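# Clamp blanks in four vises, then key in a job sequence

## Task

Put a blank in every one of the vise stations and clamp it there; a station clamps when its valve knob is pushed in and releases when the knob is pulled out. Afterwards switch the selector to JOB, wait until the amber lamp on the cabinet top has gone dark, and then key in ES, CR, DR, ER, ET, DT, CT, CS, DS in exactly that sequence, each one once, with no other keys. Only the key the machine actually registers counts, and it may differ from the one physically pressed. At the finish, no blank may reach beyond either end of the moving jaw of its station. The machine begins in TEACH mode, where presses are not counted; in TEACH a press lights the key the machine registers (names are printed under each key), but only when all four stations hold no blank.

## Robot and tools

Robot: two arms, left_arm carrying a five-finger left hand and right_arm carrying a right hand (mirror images). Calibrated bases in the scene frame: left_arm at (-0.040, +0.337, 0) m, right_arm at (-0.060, -0.401, 0) m, both facing almost straight along +x. Scene frame: origin at table-top height midway between the nominal bases, +z up, +x out over the table, left_arm on the +y side. Camera names: cam_high (fixed, on a stand behind the arms), cam_left_wrist, cam_right_wrist, each 672x504.

Hand point: a point fixed to the palm, 0.05 m in front of it and 0.15 m from the wrist flange along the fingers. Its +z runs along straight fingers, +y out of the palm, +x across the palm away from the thumb on the right hand (toward the thumb on the left hand). Straight fingers end 0.06-0.07 m past the point. A wrist bracket on the little-finger side can collide with things; with fingers level the wrist can sit lower than the hand point and touch the table first.

Row layout (used by execute_actions and move): one flat list of 28 numbers covering both arms, each in [-1, 1]: left dx, dy, dz, rx, ry, rz, then left little, ring, middle, index, thumb_bend, thumb_turn, force_limit, speed, then the same fourteen for the right arm. The six pose numbers are offsets, not poses: they are measured from that arm's Hand target as it stood when the action or move began, along that Hand target's own axes. Scale: 1.0 equals 0.6 m for dx, dy, dz and 180 degrees for the rotation vector rx, ry, rz. All zeros re-requests the current Hand target. Finger numbers are absolute targets: +1 open/straight, -1 curled; thumb_turn -1 puts the thumb opposite the fingers, +1 beside the palm. force_limit maps -1..+1 to roughly 0..10 N at the fingertip (0..15 N for the two thumb motors); speed rises from near zero at -1 to full at +0.48 and above. Use about -0.94 or lower for a gentle grip. To leave a hand unchanged, resend the last eight numbers actually carried out for it (or, before any, its hand_measured plus its force_limit and speed). Thumb and fingers wrap objects about 0.035-0.065 m thick, handles down to about 0.025 m.

execute_actions(actions, cameras): actions is a list of actions; each action is a table of up to 15 rows, one per 1/30 s step, a short table repeating its final row to fill 15 steps. Every row is counted from the start-of-action Hand target, so repeating an offset in the next action moves further. Images return only for an empty list or when cameras names them (["all"] for every one).

move(target, speed, blend, stop_force, zero, blocking, cameras): drives each hand point in a straight line toward target, one 28-number row or a list of up to 15 rows, all offsets counted from the same starting Hand targets. speed in m/s, 0.002 to 3.6 (default 0.25), rotation limited to twice that in rad/s; one value or one per target. blend in metres rounds corners in a list; 0 stops at each. stop_force in N (3 to 120, shared by both arms) ends an arm's path on felt resistance along its travel; it then backs off slightly but still presses. Leave it out when pulling away from a contact, and avoid it when the hand rotates. zero (with stop_force only) re-zeroes force first, default true. blocking=false returns after about 0.5 s while motion continues, not allowed with stop_force. Paths do not avoid obstacles; keep away from an arm's own base.

wait(seconds 0-10), stop() to brake a running move, zoom_image(camera, region [x0,y0,x1,y1] in pixels, at most 504x504, on the latest images), show_instructions() for the reference pages, zero_wrist_force(arm), finished_scene(scene=1) which is final.

Results: end_effector_position (m) and end_effector_quat_wxyz in the scene frame, velocities, Hand target (last commanded pose after clipping, the base for next offsets), Joint positions and torques, Wrist force and Wrist torque along the hand's axes plus the peak since last shown, hand_measured, hand_stopped_by (moving, target, force, stalled, fault) and hand_load_n (positive means pushed open; near 0 can mean a lost grip), each in motor order. A move adds a "move:" line: done, off_target, moving, held or fault, plus limits such as paced or held. Done does not prove nothing was bumped. MOTOR HOT warns of heat; at 85 °C the arm brakes for 30-60 s.

Cautions: orientation commands are clipped to 32 degrees from the current one per step. The arms are stiff; aiming even slightly beyond a firm contact can trigger a 10 s stop (torque fault, or about 150 N outside force). Wrist joint limits are near 22 N m. Do not strike fixed or heavy objects, drop blanks, release them while moving, let anything leave the table, or let the hands press on each other. Fast moves overshoot and hit harder; approach contacts slowly.

Each tool is called after "Call:" by a JSON object that holds its "fn" and its "kwargs", one argument or row to a line.

Reference images:

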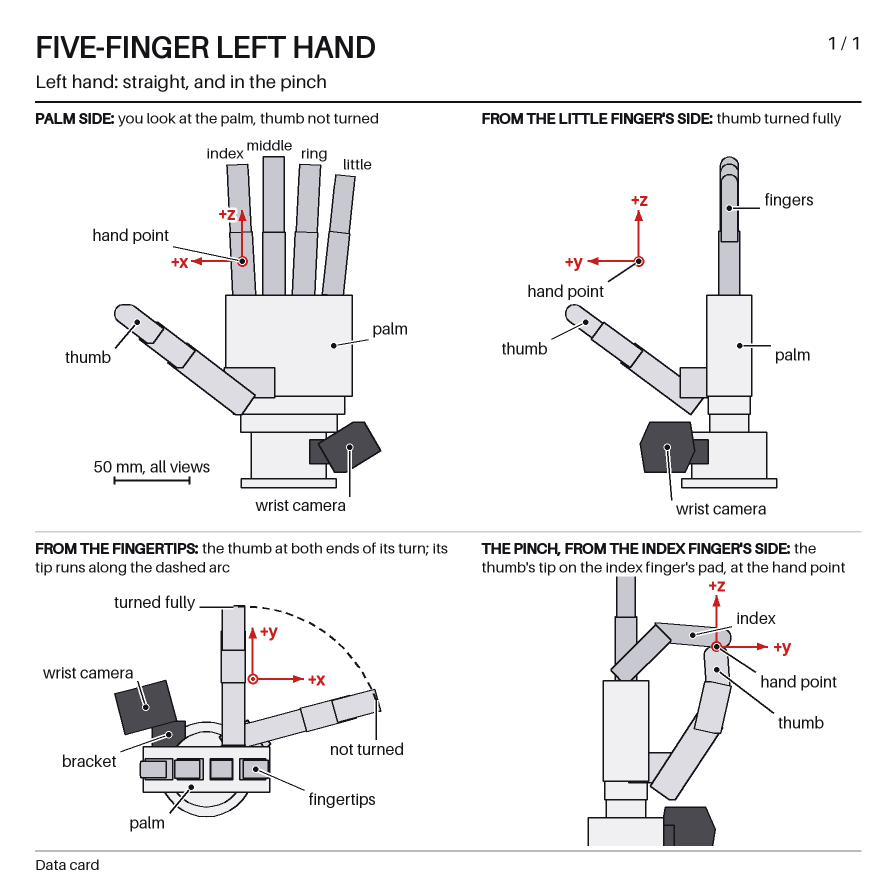

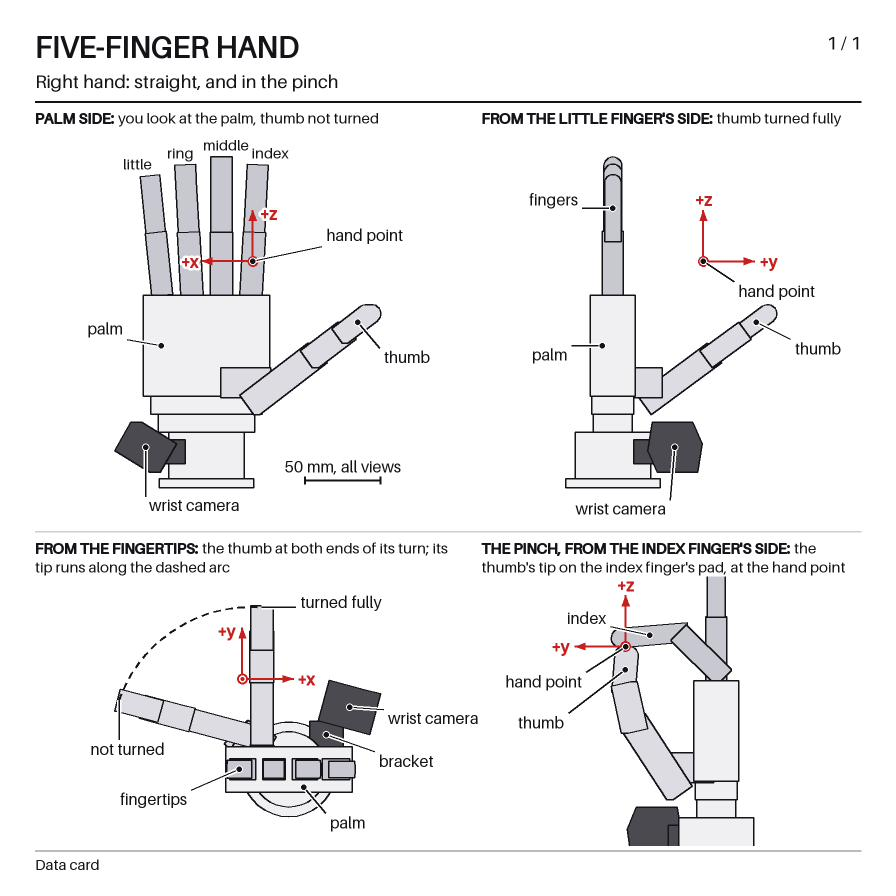

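## Session

Call:
{"fn": "execute_actions", "kwargs": {
  "actions": []
}}

Scene clock: 0.00 s.
left_arm: end_effector_position=(+0.5992, +0.2138, +0.2259) hand_measured=(+1.000, +1.000, +1.000, +1.000, +1.000, +1.000) hand_load_n=(+0.0, +0.0, -0.5, +0.0, +0.0, +0.0) hand_stopped_by=(target, target, target, target, target, target) hand_force_limit=0.00 hand_speed=-0.80 end_effector_quat_wxyz=(+0.674, -0.601, +0.427, -0.052) | right_arm: end_effector_position=(+0.3193, -0.4752, +0.3459) hand_measured=(+1.000, +1.000, +1.000, +1.000, +1.000, +1.000) hand_load_n=(+0.0, +0.0, +0.0, +0.0, +0.0, +0.5) hand_stopped_by=(target, target, target, target, target, target) hand_force_limit=0.00 hand_speed=-0.80 end_effector_quat_wxyz=(-0.200, -0.207, +0.732, +0.617)
Joint positions: left_arm=[2.771 -2.097 -1.352 3.203 -2.776 3.452] | right_arm=[-0.788 -0.848 1.548 2.281 1.377 -3.072]
Joint velocities: within noise
Joint torques (N m): no reading
Motor temperatures (°C): left_arm=[36 30 34 35 42 36] | right_arm=[33 31 33 30 29 38]
Wrist force (N): no reading
Wrist torque (N m): no reading
Wrist force, peak (N): no reading
Hand target: left_arm +0.5992, +0.2138, +0.2259; +0.674, -0.601, +0.427, -0.052 | right_arm +0.3193, -0.4752, +0.3459; -0.200, -0.207, +0.732, +0.617

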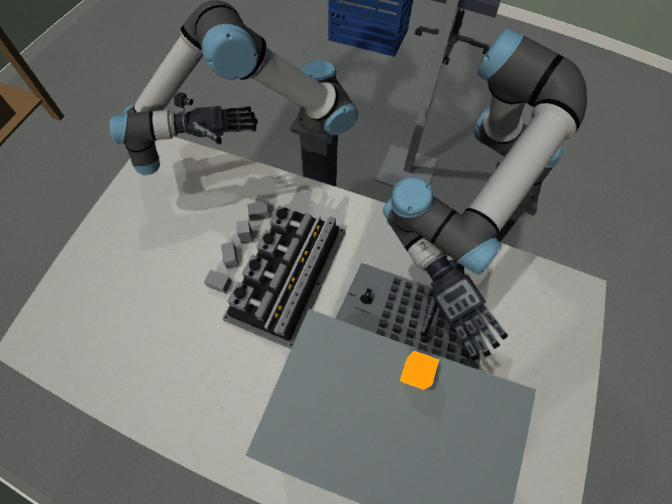

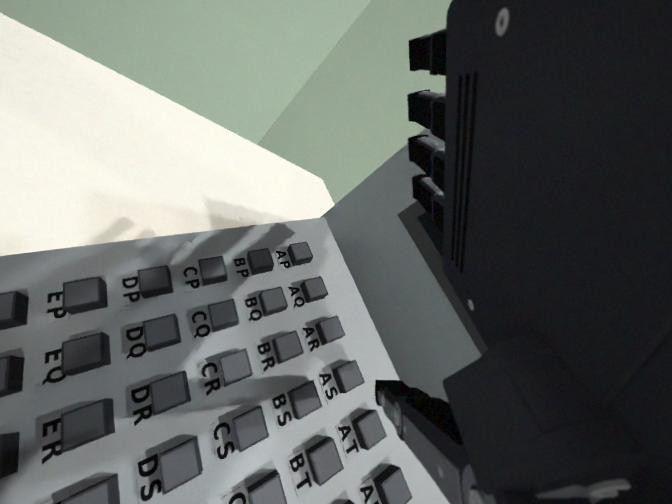

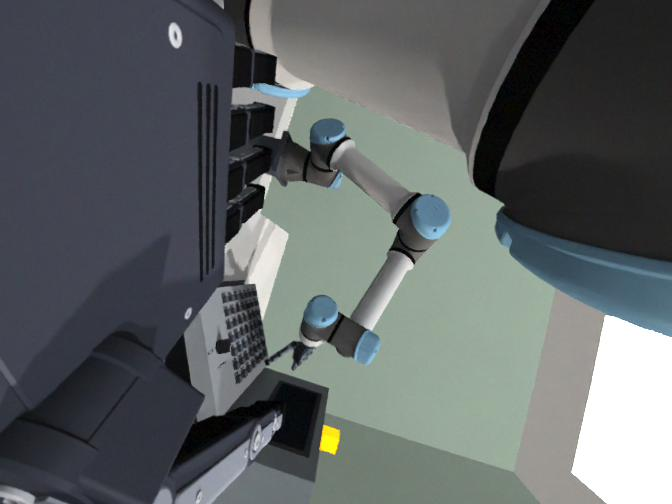

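Call:
{"fn": "zoom_image", "kwargs": {
  "camera": "cam_high",
  "region": [190, 190, 360, 350]
}}

Call:
{"fn": "zoom_image", "kwargs": {
  "camera": "cam_high",
  "region": [320, 250, 520, 400]
}}

Call:
{"fn": "zoom_image", "kwargs": {
  "camera": "cam_left_wrist",
  "region": [0, 200, 400, 504]
}}

Scaled by 2.965 from the camera's 672x504 image, which has a finer 960x720 frame.

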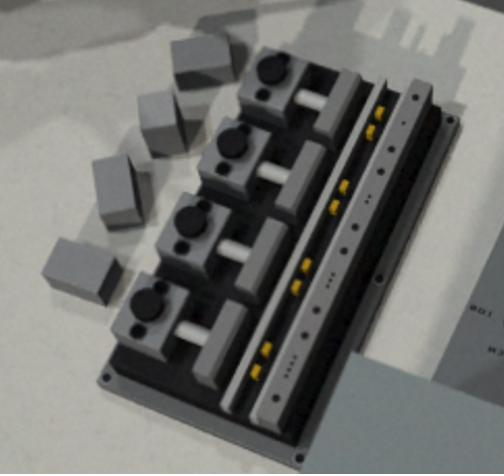

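Scaled by 2.520 from the camera's 672x504 image, which has a finer 960x720 frame.

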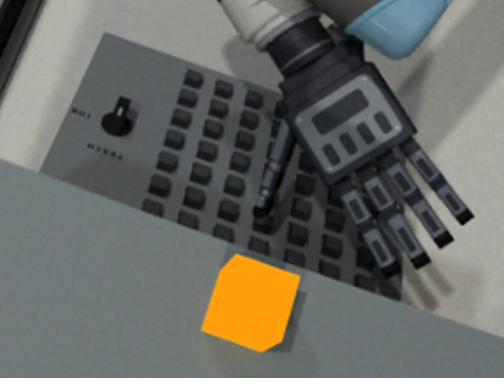

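Scaled by 1.260 from the camera's 672x504 image, which has a finer 960x720 frame.

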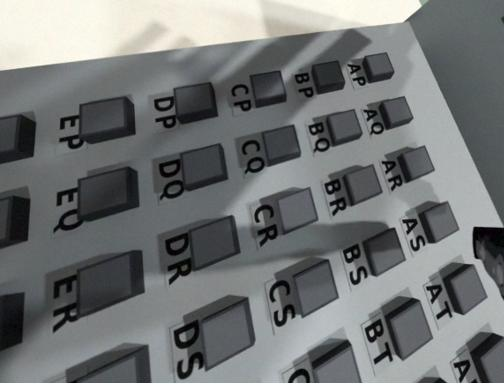

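Call:
{"fn": "move", "kwargs": {
  "target": [-0.2848, -0.1718, 0.0315, -0.3602, 0.3086, 0.0864, -1, -1, -1, 1, 1, 1, 0, 0.2, 0, 0, 0, 0, 0, 0, 1, 1, 1, 1, 1, 1, 0, -0.8],
  "speed": 0.3,
  "cameras": ["all"]
}}

Scene clock: 144.67 s.
left_arm: end_effector_position=(+0.5477, +0.3000, +0.3986) hand_measured=(-1.000, -1.000, -1.000, +1.000, +1.000, +1.000) hand_load_n=(+0.0, +0.0, +0.0, +0.0, +0.0, +0.0) hand_stopped_by=(target, target, target, target, target, target) hand_force_limit=0.00 hand_speed=0.20 end_effector_quat_wxyz=(-0.105, +0.717, -0.671, +0.154) | right_arm: end_effector_position=(+0.3193, -0.4752, +0.3459) hand_measured=(+1.000, +1.000, +1.000, +1.000, +1.000, +1.000) hand_load_n=(+0.0, +0.0, +0.0, +0.0, +0.0, +0.0) hand_stopped_by=(target, target, target, target, target, target) hand_force_limit=0.00 hand_speed=-0.80 end_effector_quat_wxyz=(-0.200, -0.207, +0.732, +0.617)
Joint positions: left_arm=[3.376 -2.432 -0.035 1.241 -1.421 3.315] | right_arm=[-0.788 -0.848 1.548 2.281 1.377 -3.072]
Joint torques (N m): left_arm=[10.18 35.21 26.6 -4.01 2.61 -1.13] | right_arm=[0.74 -40.86 -11.98 1.91 -0.01 0.14]
Wrist force (N): left_arm=[1.3 0.4 -2.3] | right_arm=[0.2 -0.1 0.0]
Wrist torque (N m): left_arm=[-0.21 -0.08 -0.15] | right_arm=[-0.01 -0.03 0.01]
Wrist force, peak (N): left_arm=[2.1 0.4 -2.5] | right_arm=[0.1 0.2 -0.3]
Hand target: left_arm +0.5493, +0.3000, +0.3999; +0.000, +0.707, -0.707, +0.000 | right_arm +0.3193, -0.4752, +0.3459; -0.200, -0.207, +0.732, +0.617
Off the commanded pose: left_arm 0.002 m, 22 deg | right_arm 0.000 m, 0 deg.
elbow stopped short (left arm): the move would have taken joint 3 (elbow) straighter than the controller allows.
move: off_target (left_arm)
camera_calibration:
cam_left_wrist: T_world_to_cam=[[0.930107, -0.117818, 0.347879, -0.610335], [-0.297321, -0.797611, 0.524802, 0.183542], [0.215641, -0.591553, -0.776893, 0.483697], [0, 0, 0, 1]] pos_world=[0.517943, 0.360619, 0.491781]

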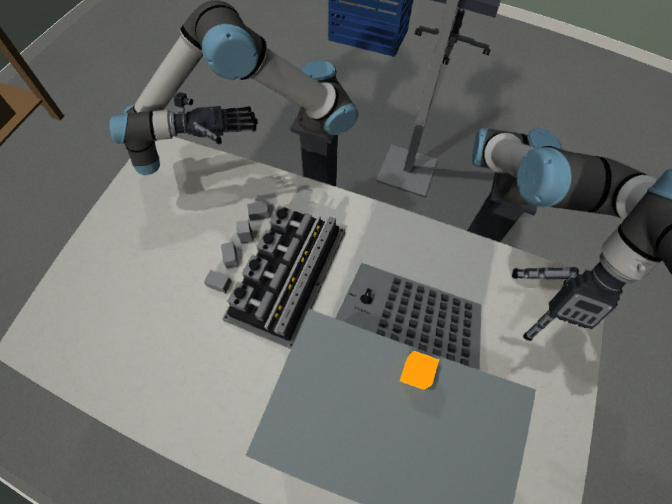

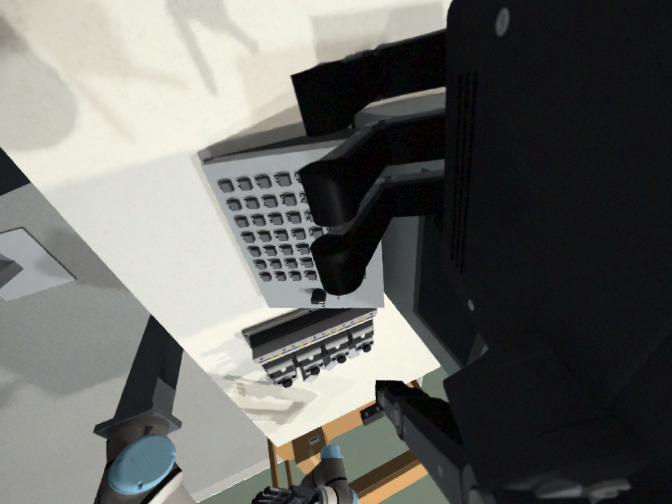

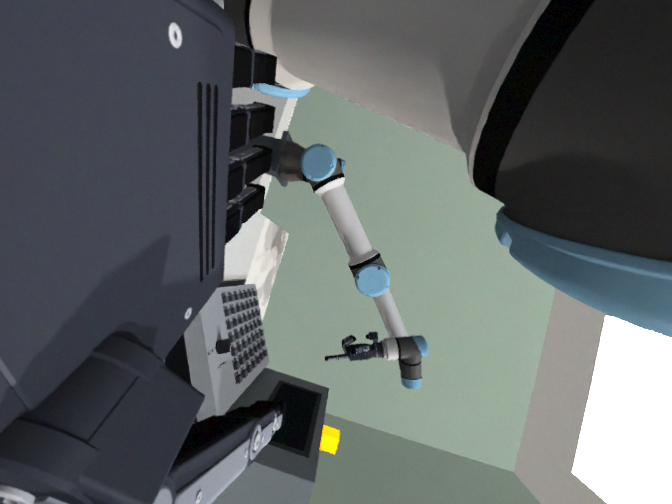

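Call:
{"fn": "zoom_image", "kwargs": {
  "camera": "cam_left_wrist",
  "region": [200, 20, 460, 420]
}}

Call:
{"fn": "zoom_image", "kwargs": {
  "camera": "cam_high",
  "region": [330, 250, 500, 380]
}}

Scaled by 1.260 from the camera's 672x504 image, which has a finer 960x720 frame.

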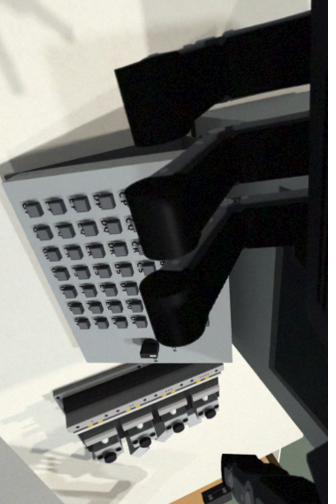

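Scaled by 2.965 from the camera's 672x504 image, which has a finer 960x720 frame.

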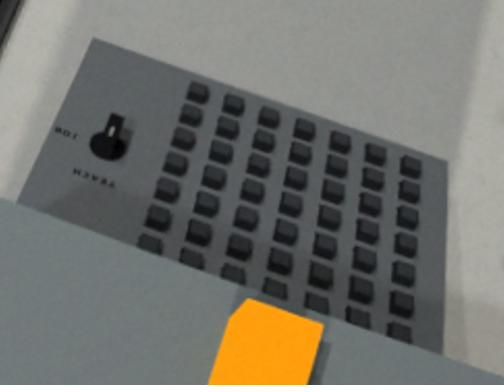

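Call:
{"fn": "zoom_image", "kwargs": {
  "camera": "cam_right_wrist",
  "region": [170, 250, 370, 500]
}}

Scaled by 2.016 from the camera's 672x504 image, which has a finer 960x720 frame.

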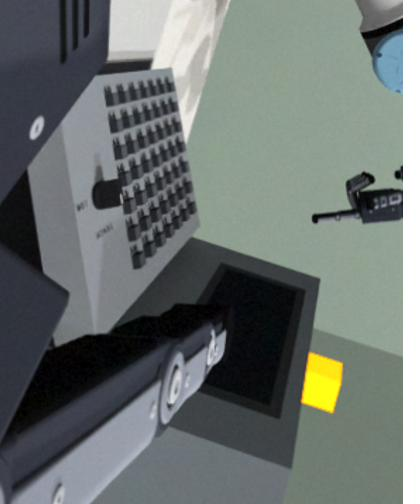

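Call:
{"fn": "move", "kwargs": {
  "target": [0.0883, 0.0433, 0.2467, 0.1436, 0, 0, 1, 1, 1, 1, 1, 1, 0, 0.2, -0.2677, -0.0885, -0.1323, 0.4154, 0.2120, -0.2670, 1, 1, 1, 1, 1, 1, 0, -0.8],
  "speed": 0.25,
  "cameras": ["all"]
}}

Scene clock: 257.20 s.
left_arm: end_effector_position=(+0.5232, +0.2469, +0.2519) hand_measured=(+1.000, +1.000, +1.000, +1.000, +1.000, +1.000) hand_load_n=(+0.0, +0.0, +0.0, -0.5, -0.5, +0.0) hand_stopped_by=(target, target, target, target, target, target) hand_force_limit=0.00 hand_speed=0.20 end_effector_quat_wxyz=(-0.158, +0.689, -0.689, +0.158) | right_arm: end_effector_position=(+0.4998, -0.4602, +0.2999) hand_measured=(+1.000, +1.000, +1.000, +1.000, +1.000, +1.000) hand_load_n=(+0.0, +0.0, +0.0, +0.0, +0.0, +0.0) hand_stopped_by=(target, target, target, target, target, target) hand_force_limit=0.00 hand_speed=-0.80 end_effector_quat_wxyz=(+0.000, +0.707, -0.708, -0.001)
Joint positions: left_arm=[3.258 -2.038 -1.092 2.006 -1.506 3.275] | right_arm=[-0.361 -0.622 0.258 1.936 1.57 -3.499]
Joint torques (N m): left_arm=[-8.44 60.42 7.5 0.62 -1.97 -1.51] | right_arm=[10.3 -67.62 -2.27 0.32 1.24 -1.22]
Wrist force (N): left_arm=[0.9 -0.1 -2.2] | right_arm=[-0.1 -1.2 0.0]
Wrist torque (N m): left_arm=[-0.25 -0.05 -0.04] | right_arm=[0.12 0.17 -0.09]
Wrist force, peak (N): left_arm=[1.7 -0.1 -2.8] | right_arm=[-0.3 -1.6 -0.2]
Hand target: left_arm +0.5232, +0.2469, +0.2519; -0.158, +0.689, -0.689, +0.158 | right_arm +0.4998, -0.4602, +0.2999; +0.000, +0.707, -0.707, -0.001
Off the commanded pose: left_arm 0.000 m, 0 deg | right_arm 0.000 m, 0 deg.
move: done
camera_calibration:
cam_left_wrist: T_world_to_cam=[[0.891211, -0.1933, 0.410338, -0.519555], [-0.37646, -0.819851, 0.43142, 0.281372], [0.253022, -0.538962, -0.80343, 0.317717], [0, 0, 0, 1]] pos_world=[0.488569, 0.30149, 0.347068]
cam_right_wrist: T_world_to_cam=[[-0.963372, -0.264528, -0.044047, 0.371808], [-0.251175, 0.832522, 0.493779, 0.366123], [-0.0939482, 0.486756, -0.868471, 0.646314], [0, 0, 0, 1]] pos_world=[0.51087, -0.521049, 0.396898]

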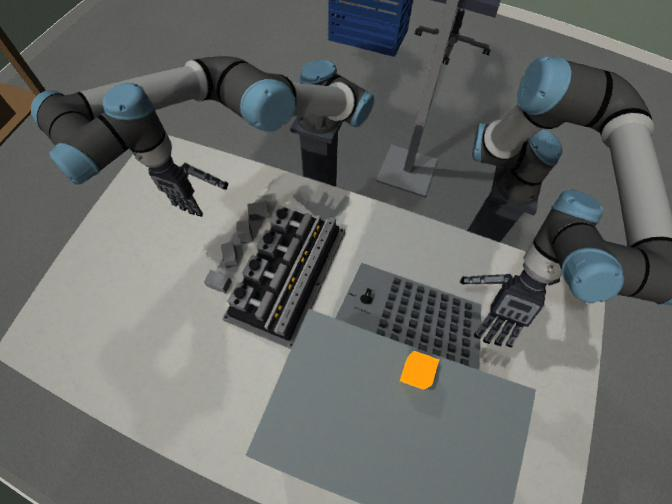

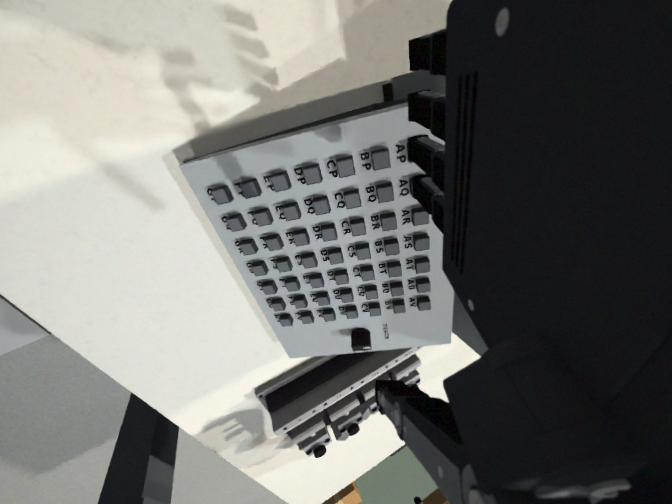

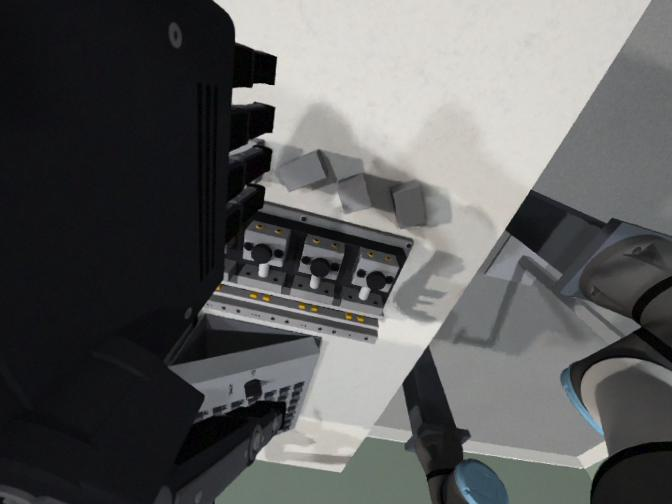

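Call:
{"fn": "zoom_image", "kwargs": {
  "camera": "cam_left_wrist",
  "region": [170, 110, 470, 360]
}}

Call:
{"fn": "zoom_image", "kwargs": {
  "camera": "cam_right_wrist",
  "region": [180, 120, 450, 360]
}}

Scaled by 1.680 from the camera's 672x504 image, which has a finer 960x720 frame.

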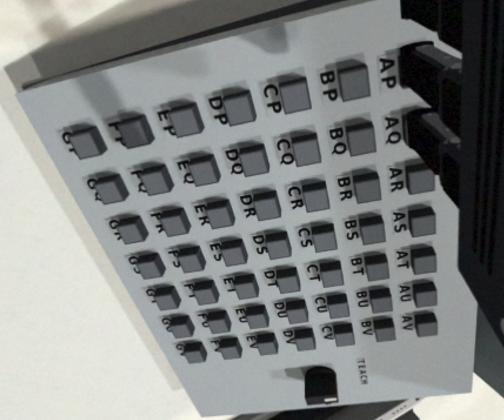

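Scaled by 1.867 from the camera's 672x504 image, which has a finer 960x720 frame.

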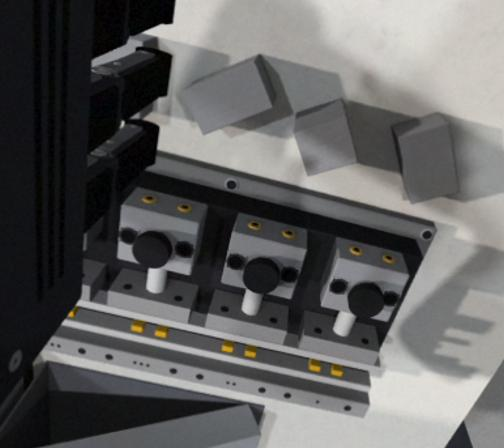

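Call:
{"fn": "move", "kwargs": {
  "target": [0, 0, 0, 0, 0, 0, 1, 1, 1, 1, 1, 1, 0, 0.2, -0.0167, -0.15, 0.0833, 0, 0, 0, 1, 1, 1, 1, 1, 1, 0, -0.8],
  "speed": 0.2,
  "cameras": ["cam_right_wrist"]
}}

Call:
{"fn": "zoom_image", "kwargs": {
  "camera": "cam_right_wrist",
  "region": [240, 120, 560, 360]
}}

Scene clock: 272.37 s.
left_arm: end_effector_position=(+0.5232, +0.2469, +0.2519) hand_measured=(+1.000, +1.000, +1.000, +1.000, +1.000, +1.000) hand_load_n=(-0.5, +0.0, +0.0, +0.0, +0.0, +0.0) hand_stopped_by=(target, target, target, target, target, target) hand_force_limit=0.00 hand_speed=0.20 end_effector_quat_wxyz=(-0.158, +0.689, -0.689, +0.158) | right_arm: end_effector_position=(+0.5881, -0.4500, +0.2490) hand_measured=(+1.000, +1.000, +1.000, +1.000, +1.000, +1.000) hand_load_n=(+0.0, +0.0, +0.0, +0.0, -0.5, +0.0) hand_stopped_by=(target, target, target, target, target, target) hand_force_limit=0.00 hand_speed=-0.80 end_effector_quat_wxyz=(-0.087, +0.690, -0.713, +0.093)
Joint positions: left_arm=[3.258 -2.038 -1.092 2.006 -1.506 3.275] | right_arm=[-0.332 -0.484 0.035 1.774 1.5 -3.43]
Joint torques (N m): left_arm=[-7.93 60.19 6.97 0.65 -1.86 -1.58] | right_arm=[10.86 -44.75 -28.49 0.05 1.15 1.53]
Wrist force (N): left_arm=[1.0 -0.3 -2.2] | right_arm=[0.1 -1.4 -0.2]
Wrist torque (N m): left_arm=[-0.30 -0.06 -0.02] | right_arm=[0.17 0.15 -0.24]
Wrist force, peak (N): left_arm=[1.2 -0.2 -2.7] | right_arm=[0.7 -1.9 0.3]
Hand target: left_arm +0.5232, +0.2469, +0.2519; -0.158, +0.689, -0.689, +0.158 | right_arm +0.5898, -0.4503, +0.2499; +0.000, +0.707, -0.707, -0.001
Off the commanded pose: left_arm 0.000 m, 0 deg | right_arm 0.002 m, 15 deg.
elbow stopped short (right arm): the move would have taken joint 3 (elbow) straighter than the controller allows.
move: off_target (right_arm)
camera_calibration:
cam_right_wrist: T_world_to_cam=[[-0.928619, -0.236666, -0.285754, 0.509576], [-0.341655, 0.845778, 0.409794, 0.485041], [0.1447, 0.478172, -0.866264, 0.460631], [0, 0, 0, 1]] pos_world=[0.572265, -0.509899, 0.345874]
Images, in order (width x height): cam_right_wrist 672x504.

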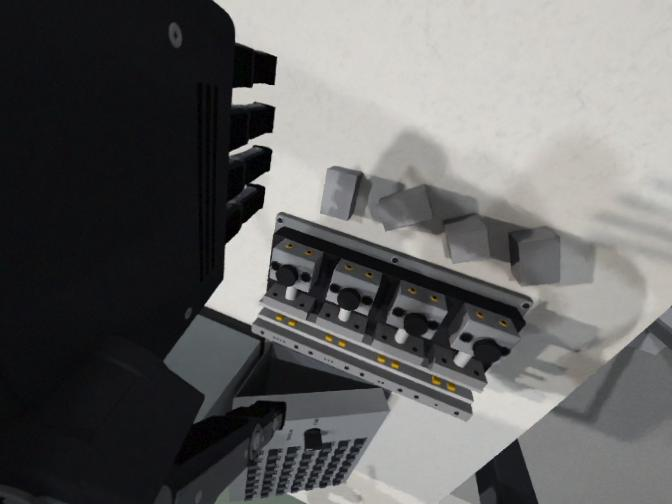

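Scaled by 1.575 from the camera's 672x504 image, which has a finer 960x720 frame.

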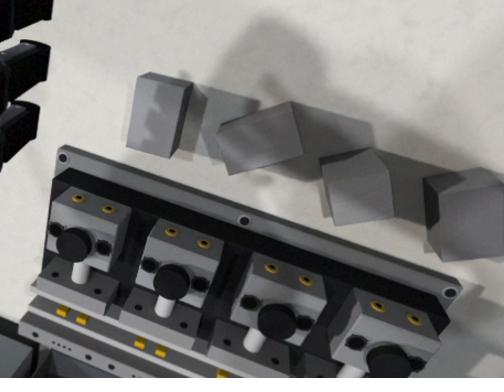

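Call:
{"fn": "move", "kwargs": {
  "target": [0.5032, 0.1147, -0.0242, 0, 0, 0, 1, 1, 1, 1, 1, 1, 0, 0.2, -0.0833, 0.2333, 0.0833, 0, 0, 0, 1, 1, 1, 1, 1, 1, 0, -0.8],
  "speed": 0.2,
  "cameras": ["cam_right_wrist", "cam_left_wrist"]
}}

Call:
{"fn": "zoom_image", "kwargs": {
  "camera": "cam_right_wrist",
  "region": [240, 120, 480, 300]
}}

Call:
{"fn": "zoom_image", "kwargs": {
  "camera": "cam_left_wrist",
  "region": [200, 160, 440, 340]
}}

Scene clock: 291.83 s.
left_arm: end_effector_position=(+0.4547, -0.0549, +0.2352) hand_measured=(+1.000, +1.000, +1.000, +1.000, +1.000, +1.000) hand_load_n=(+0.0, +0.0, +0.0, +0.0, +0.0, +0.0) hand_stopped_by=(target, target, target, target, target, target) hand_force_limit=0.00 hand_speed=0.20 end_effector_quat_wxyz=(-0.158, +0.689, -0.689, +0.158) | right_arm: end_effector_position=(+0.4498, -0.4001, +0.2001) hand_measured=(+1.000, +1.000, +1.000, +1.000, +1.000, +1.000) hand_load_n=(+0.0, +0.0, +0.0, +0.0, +0.0, +0.0) hand_stopped_by=(target, target, target, target, target, target) hand_force_limit=0.00 hand_speed=-0.80 end_effector_quat_wxyz=(+0.000, +0.707, -0.707, -0.001)
Joint positions: left_arm=[2.659 -2.208 -0.877 1.925 -1.761 2.731] | right_arm=[-0.291 -0.898 1.012 1.458 1.57 -3.429]
Joint torques (N m): left_arm=[-9.7 33.1 34.12 -3.85 -2.24 -1.73] | right_arm=[11.3 -57.68 -1.46 0.3 2.33 1.44]
Wrist force (N): left_arm=[0.9 0.1 -2.3] | right_arm=[-0.2 -1.2 0.0]
Wrist torque (N m): left_arm=[-0.22 -0.06 -0.03] | right_arm=[0.11 0.19 -0.21]
Wrist force, peak (N): left_arm=[3.8 1.9 -3.1] | right_arm=[0.1 -1.8 -0.2]
Hand target: left_arm +0.4547, -0.0549, +0.2352; -0.158, +0.689, -0.689, +0.158 | right_arm +0.4498, -0.4001, +0.2001; +0.000, +0.707, -0.707, -0.001
Off the commanded pose: left_arm 0.000 m, 0 deg | right_arm 0.000 m, 0 deg.
move: done
camera_calibration:
cam_left_wrist: T_world_to_cam=[[0.891174, -0.19322, 0.410458, -0.509928], [-0.376482, -0.819804, 0.43149, 0.0153063], [0.253123, -0.539063, -0.803331, 0.158923], [0, 0, 0, 1]] pos_world=[0.41997, -0.000310247, 0.330367]
cam_right_wrist: T_world_to_cam=[[-0.96334, -0.264599, -0.0443116, 0.33517], [-0.25137, 0.832495, 0.493726, 0.352952], [-0.0937501, 0.486765, -0.868488, 0.525519], [0, 0, 0, 1]] pos_world=[0.460871, -0.46095, 0.296997]
Images, in order (width x height): cam_left_wrist 672x504, cam_right_wrist 672x504.

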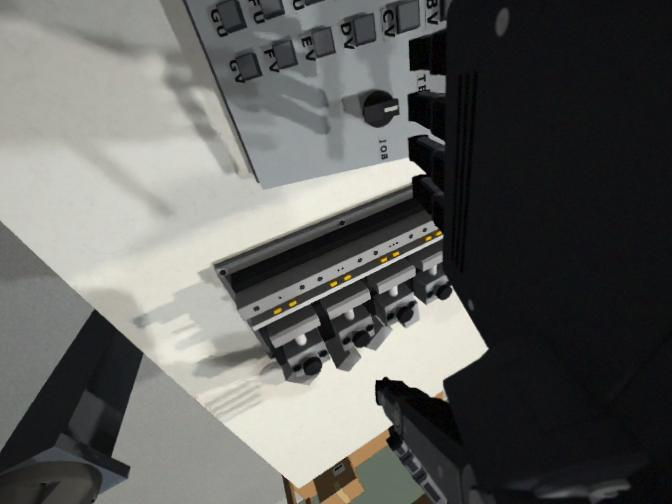

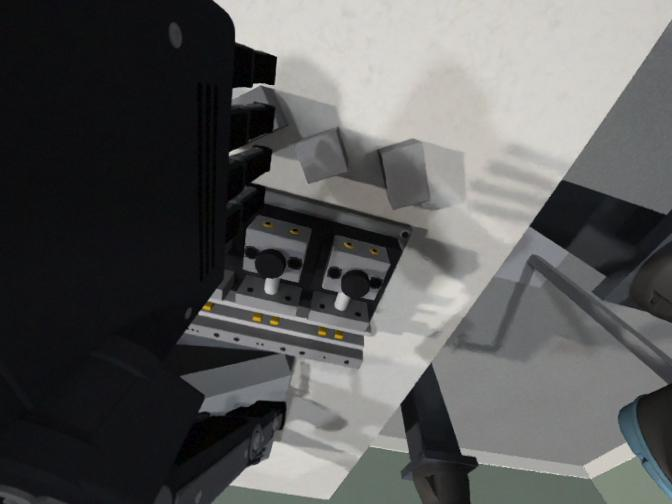

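Scaled by 2.100 from the camera's 672x504 image, which has a finer 960x720 frame.

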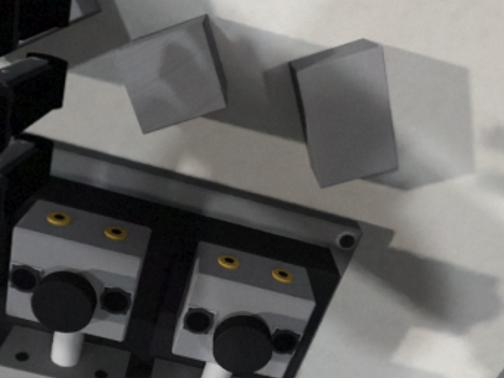

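Scaled by 2.100 from the camera's 672x504 image, which has a finer 960x720 frame.

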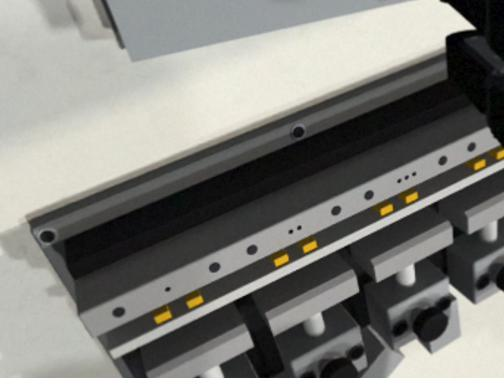

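Call:
{"fn": "move", "kwargs": {
  "target": [0, 0, 0, 0, 0, 0, 1, 1, 1, 1, 1, 1, 0, 0.2, 0.0215, -0.032, 0, 0.3019, -0.3019, -0.4311, 1, 1, 1, 1, 1, 1, 0, -0.8],
  "speed": 0.25,
  "cameras": ["cam_right_wrist", "cam_high"]
}}

Call:
{"fn": "zoom_image", "kwargs": {
  "camera": "cam_right_wrist",
  "region": [240, 100, 560, 340]
}}

Scene clock: 356.73 s.
left_arm: end_effector_position=(+0.4547, -0.0549, +0.2352) hand_measured=(+1.000, +1.000, +1.000, +1.000, +1.000, +1.000) hand_load_n=(+0.5, -0.5, +0.0, +0.0, +0.0, +0.0) hand_stopped_by=(target, target, target, target, target, target) hand_force_limit=0.00 hand_speed=0.20 end_effector_quat_wxyz=(-0.158, +0.689, -0.689, +0.158) | right_arm: end_effector_position=(+0.4690, -0.4130, +0.2000) hand_measured=(+1.000, +1.000, +1.000, +1.000, +1.000, +1.000) hand_load_n=(+0.0, +0.0, +0.0, +0.0, +0.0, -0.5) hand_stopped_by=(target, target, target, target, target, target) hand_force_limit=0.00 hand_speed=-0.80 end_effector_quat_wxyz=(-0.574, +0.819, -0.001, +0.000)
Joint positions: left_arm=[2.659 -2.208 -0.877 1.925 -1.761 2.731] | right_arm=[-0.61 -0.77 1.307 2.038 0.688 -5.825]
Joint torques (N m): left_arm=[-8.29 32.97 32.08 -3.72 -2.34 -1.42] | right_arm=[10.75 -30.67 -0.21 4.11 1.53 -1.02]
Wrist force (N): left_arm=[1.1 0.1 -2.3] | right_arm=[1.1 -1.4 -0.2]
Wrist torque (N m): left_arm=[-0.25 -0.07 -0.03] | right_arm=[0.23 -0.10 -0.25]
Wrist force, peak (N): left_arm=[1.5 0.1 -2.6] | right_arm=[-1.5 -1.5 -0.1]
Hand target: left_arm +0.4547, -0.0549, +0.2352; -0.158, +0.689, -0.689, +0.158 | right_arm +0.4690, -0.4130, +0.2000; -0.574, +0.819, -0.001, +0.000
Off the commanded pose: left_arm 0.000 m, 0 deg | right_arm 0.000 m, 0 deg.
move: done
camera_calibration:
cam_right_wrist: T_world_to_cam=[[0.264341, -0.286698, -0.92083, -0.059326], [-0.833402, -0.548406, -0.0684986, 0.183603], [-0.485351, 0.785529, -0.3839, 0.743702], [0, 0, 0, 1]] pos_world=[0.529653, -0.500519, 0.243455]
Images, in order (width x height): cam_high 672x504, cam_right_wrist 672x504.

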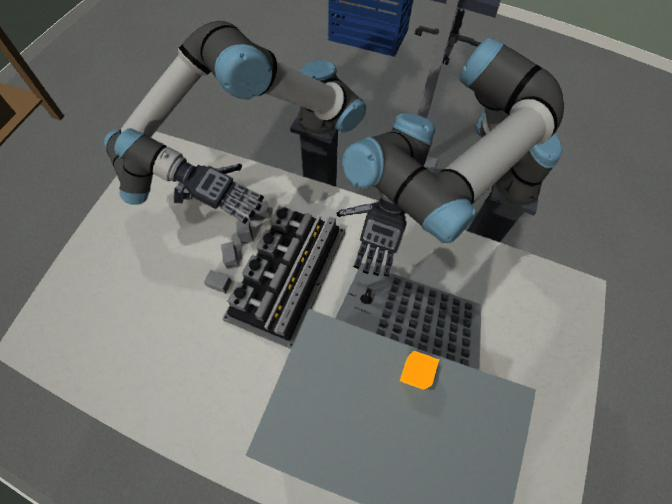

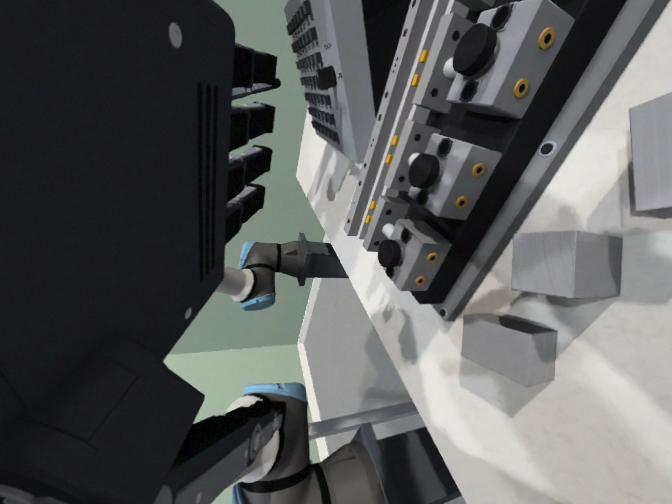

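Scaled by 1.575 from the camera's 672x504 image, which has a finer 960x720 frame.

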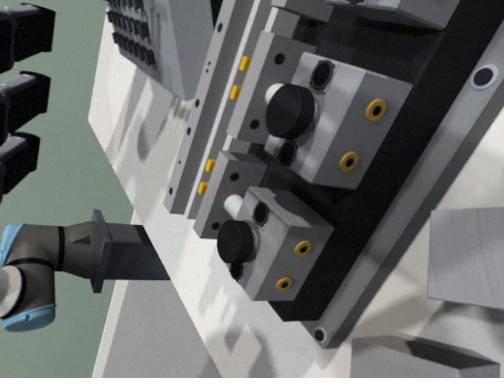

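Call:
{"fn": "zoom_image", "kwargs": {
  "camera": "cam_right_wrist",
  "region": [380, 0, 580, 150]
}}

Call:
{"fn": "zoom_image", "kwargs": {
  "camera": "cam_right_wrist",
  "region": [340, 100, 500, 320]
}}

Scaled by 2.520 from the camera's 672x504 image, which has a finer 960x720 frame.

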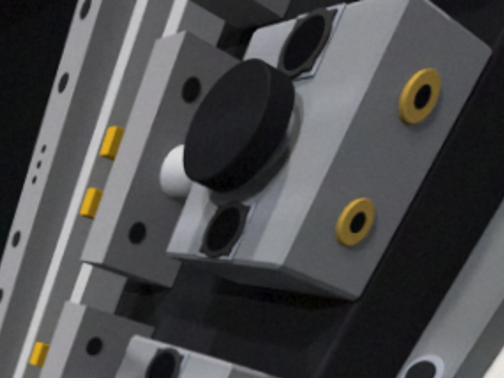

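Scaled by 2.291 from the camera's 672x504 image, which has a finer 960x720 frame.

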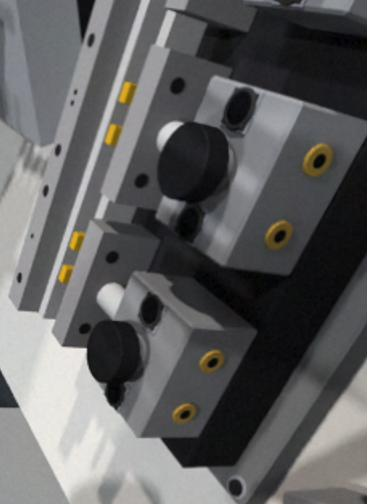

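Call:
{"fn": "move", "kwargs": {
  "target": [0.1085, 0.0327, 0.0675, 0, 0, 0, 1, 1, 1, 1, 1, 1, 0, 0.2, 0, 0, 0, 0, 0, 0, 1, 1, 1, 1, 1, 1, 0, -0.8],
  "speed": 0.2,
  "cameras": ["cam_left_wrist"]
}}

Call:
{"fn": "zoom_image", "kwargs": {
  "camera": "cam_left_wrist",
  "region": [220, 140, 440, 340]
}}

Scene clock: 374.50 s.
left_arm: end_effector_position=(+0.4546, -0.1200, +0.1903) hand_measured=(+1.000, +1.000, +1.000, +1.000, +1.000, +1.000) hand_load_n=(+0.0, +0.0, +0.0, +0.0, +0.0, +0.0) hand_stopped_by=(target, target, target, target, target, target) hand_force_limit=0.00 hand_speed=0.20 end_effector_quat_wxyz=(-0.158, +0.689, -0.689, +0.158) | right_arm: end_effector_position=(+0.4690, -0.4130, +0.2000) hand_measured=(+1.000, +1.000, +1.000, +1.000, +1.000, +1.000) hand_load_n=(+0.0, +0.0, +0.0, +0.0, +0.0, -0.5) hand_stopped_by=(target, target, target, target, target, target) hand_force_limit=0.00 hand_speed=-0.80 end_effector_quat_wxyz=(-0.574, +0.819, -0.001, +0.000)
Joint positions: left_arm=[2.56 -2.347 -0.76 1.927 -1.8 2.637] | right_arm=[-0.61 -0.77 1.307 2.038 0.689 -5.825]
Joint torques (N m): left_arm=[-6.05 36.46 31.65 -3.73 -2.44 -1.49] | right_arm=[9.7 -30.49 0.27 4.13 1.7 -1.33]
Wrist force (N): left_arm=[0.8 0.3 -2.0] | right_arm=[1.2 -1.4 -0.4]
Wrist torque (N m): left_arm=[-0.22 -0.02 -0.06] | right_arm=[0.23 -0.12 -0.25]
Wrist force, peak (N): left_arm=[1.1 0.0 -2.8] | right_arm=[1.2 -1.6 -0.3]
Hand target: left_arm +0.4546, -0.1201, +0.1902; -0.158, +0.689, -0.689, +0.158 | right_arm +0.4690, -0.4130, +0.2000; -0.574, +0.819, -0.001, +0.000
Off the commanded pose: left_arm 0.000 m, 0 deg | right_arm 0.000 m, 0 deg.
move: done
camera_calibration:
cam_left_wrist: T_world_to_cam=[[0.891174, -0.19322, 0.410458, -0.504077], [-0.376482, -0.819804, 0.43149, -0.018689], [0.253123, -0.539063, -0.803331, 0.0877607], [0, 0, 0, 1]] pos_world=[0.41997, -0.0654102, 0.285467]
Images, in order (width x height): cam_left_wrist 672x504.

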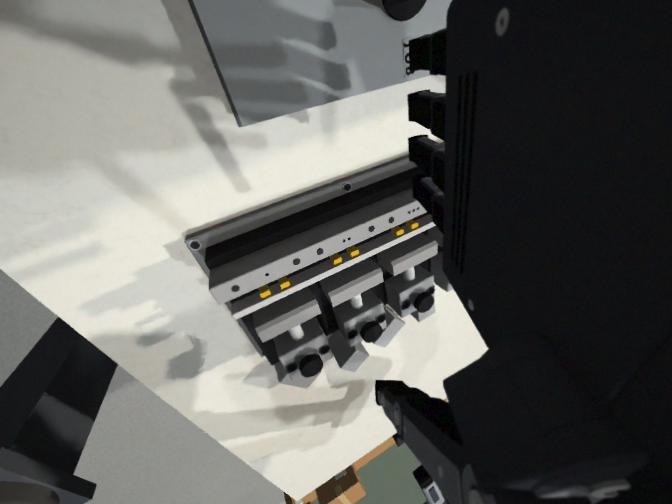

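Scaled by 2.291 from the camera's 672x504 image, which has a finer 960x720 frame.

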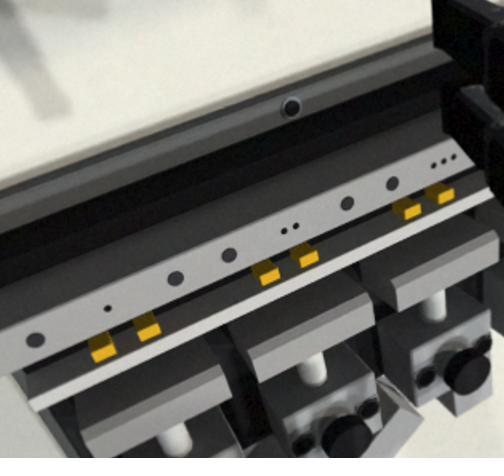

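Call:
{"fn": "execute_actions", "kwargs": {
  "actions": []
}}

Call:
{"fn": "zoom_image", "kwargs": {
  "camera": "cam_right_wrist",
  "region": [440, 80, 672, 420]
}}

Call:
{"fn": "zoom_image", "kwargs": {
  "camera": "cam_high",
  "region": [195, 190, 315, 310]
}}

Scene clock: 414.20 s.
left_arm: end_effector_position=(+0.4546, -0.1201, +0.1902) hand_measured=(+1.000, +1.000, +1.000, +1.000, +1.000, +1.000) hand_load_n=(+0.0, +0.0, +0.0, +0.0, +0.0, +0.0) hand_stopped_by=(target, target, target, target, target, target) hand_force_limit=0.00 hand_speed=0.20 end_effector_quat_wxyz=(-0.158, +0.689, -0.689, +0.158) | right_arm: end_effector_position=(+0.4690, -0.4130, +0.2000) hand_measured=(+1.000, +1.000, +1.000, +1.000, +1.000, +1.000) hand_load_n=(+0.0, +0.0, +0.0, +0.0, +0.0, -0.5) hand_stopped_by=(target, target, target, target, target, target) hand_force_limit=0.00 hand_speed=-0.80 end_effector_quat_wxyz=(-0.574, +0.819, -0.001, +0.000)
Joint positions: left_arm=[2.56 -2.347 -0.759 1.927 -1.8 2.637] | right_arm=[-0.61 -0.77 1.307 2.038 0.689 -5.825]
Joint velocities: within noise
Joint torques (N m): left_arm=[-6 37.31 31.93 -3.81 -2.4 -1.53] | right_arm=[8.8 -30.78 -0.13 4.08 1.69 -1.26]
Motor temperatures (°C): left_arm=[34 30 32 35 41 35] | right_arm=[32 31 32 30 29 37]
Wrist force (N): left_arm=[0.6 0.3 -2.3] | right_arm=[1.1 -1.5 -0.1]
Wrist torque (N m): left_arm=[-0.20 -0.01 -0.07] | right_arm=[0.21 -0.11 -0.25]
Wrist force, peak (N): left_arm=[0.9 0.1 -2.7] | right_arm=[1.2 -1.5 -0.3]
Hand target: left_arm +0.4546, -0.1201, +0.1902; -0.158, +0.689, -0.689, +0.158 | right_arm +0.4690, -0.4130, +0.2000; -0.574, +0.819, -0.001, +0.000
Off the commanded pose: left_arm 0.000 m, 0 deg | right_arm 0.000 m, 0 deg.
camera_calibration:
cam_left_wrist: T_world_to_cam=[[0.891178, -0.193231, 0.410442, -0.504053], [-0.376462, -0.819848, 0.431424, -0.01872], [0.253136, -0.538991, -0.803375, 0.0876378], [0, 0, 0, 1]] pos_world=[0.41997, -0.0655103, 0.285367]
cam_right_wrist: T_world_to_cam=[[0.264444, -0.28653, -0.920853, -0.0592911], [-0.833292, -0.548559, -0.0686109, 0.183495], [-0.485483, 0.785483, -0.383827, 0.74373], [0, 0, 0, 1]] pos_world=[0.529653, -0.500518, 0.243455]

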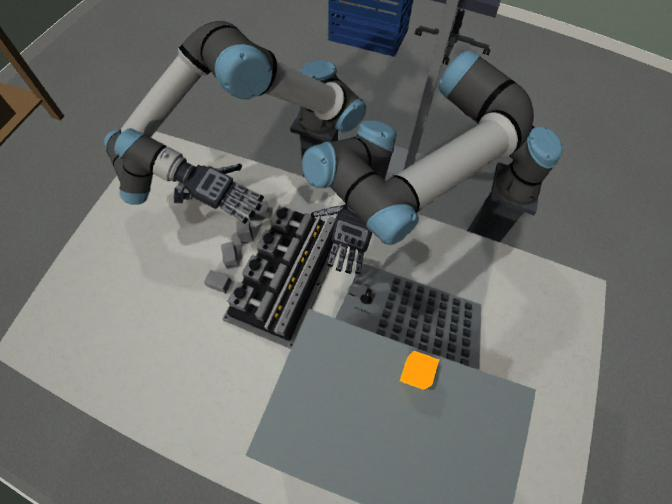

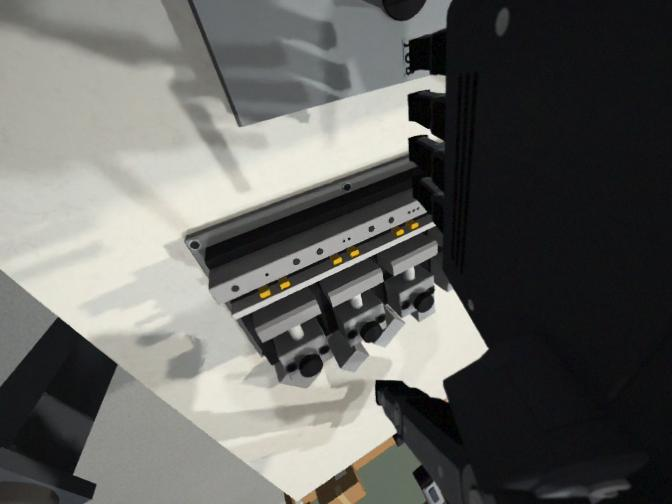

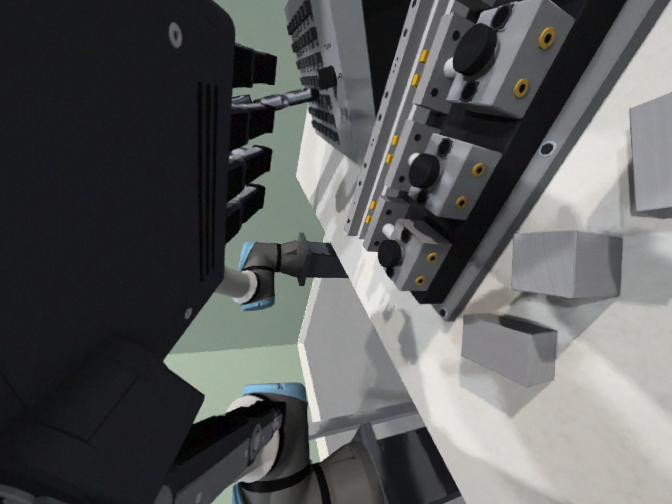

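Scaled by 1.482 from the camera's 672x504 image, which has a finer 960x720 frame.

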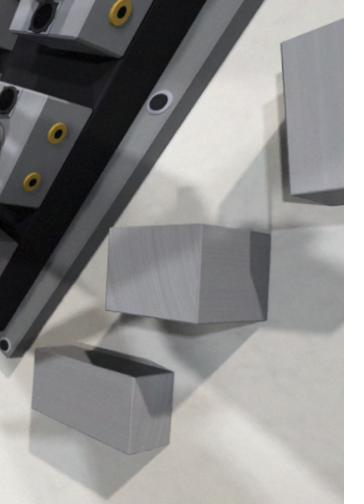

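Scaled by 4.200 from the camera's 672x504 image, which has a finer 960x720 frame.

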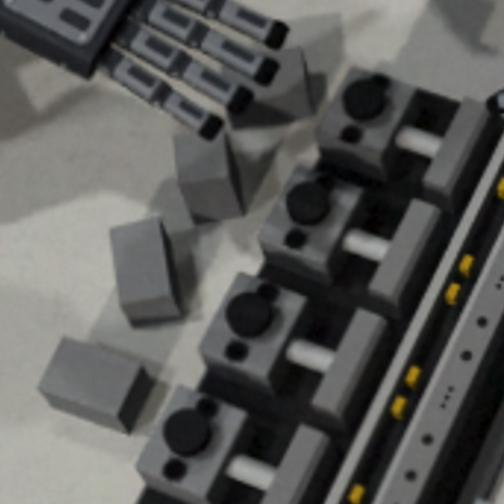

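Call:
{"fn": "zoom_image", "kwargs": {
  "camera": "cam_high",
  "region": [200, 235, 250, 300]
}}

Call:
{"fn": "zoom_image", "kwargs": {
  "camera": "cam_high",
  "region": [230, 195, 280, 250]
}}

Scaled by 7.754 from the camera's 672x504 image, which has a finer 960x720 frame.

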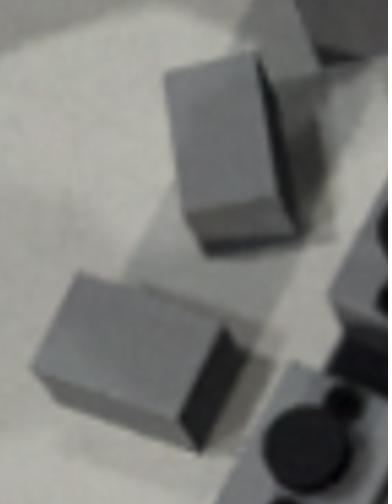

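Scaled by 9.164 from the camera's 672x504 image, which has a finer 960x720 frame.

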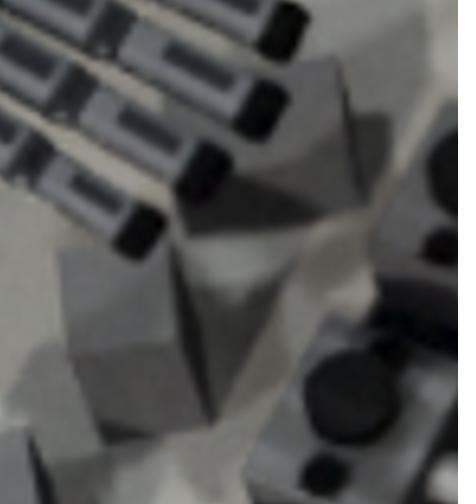

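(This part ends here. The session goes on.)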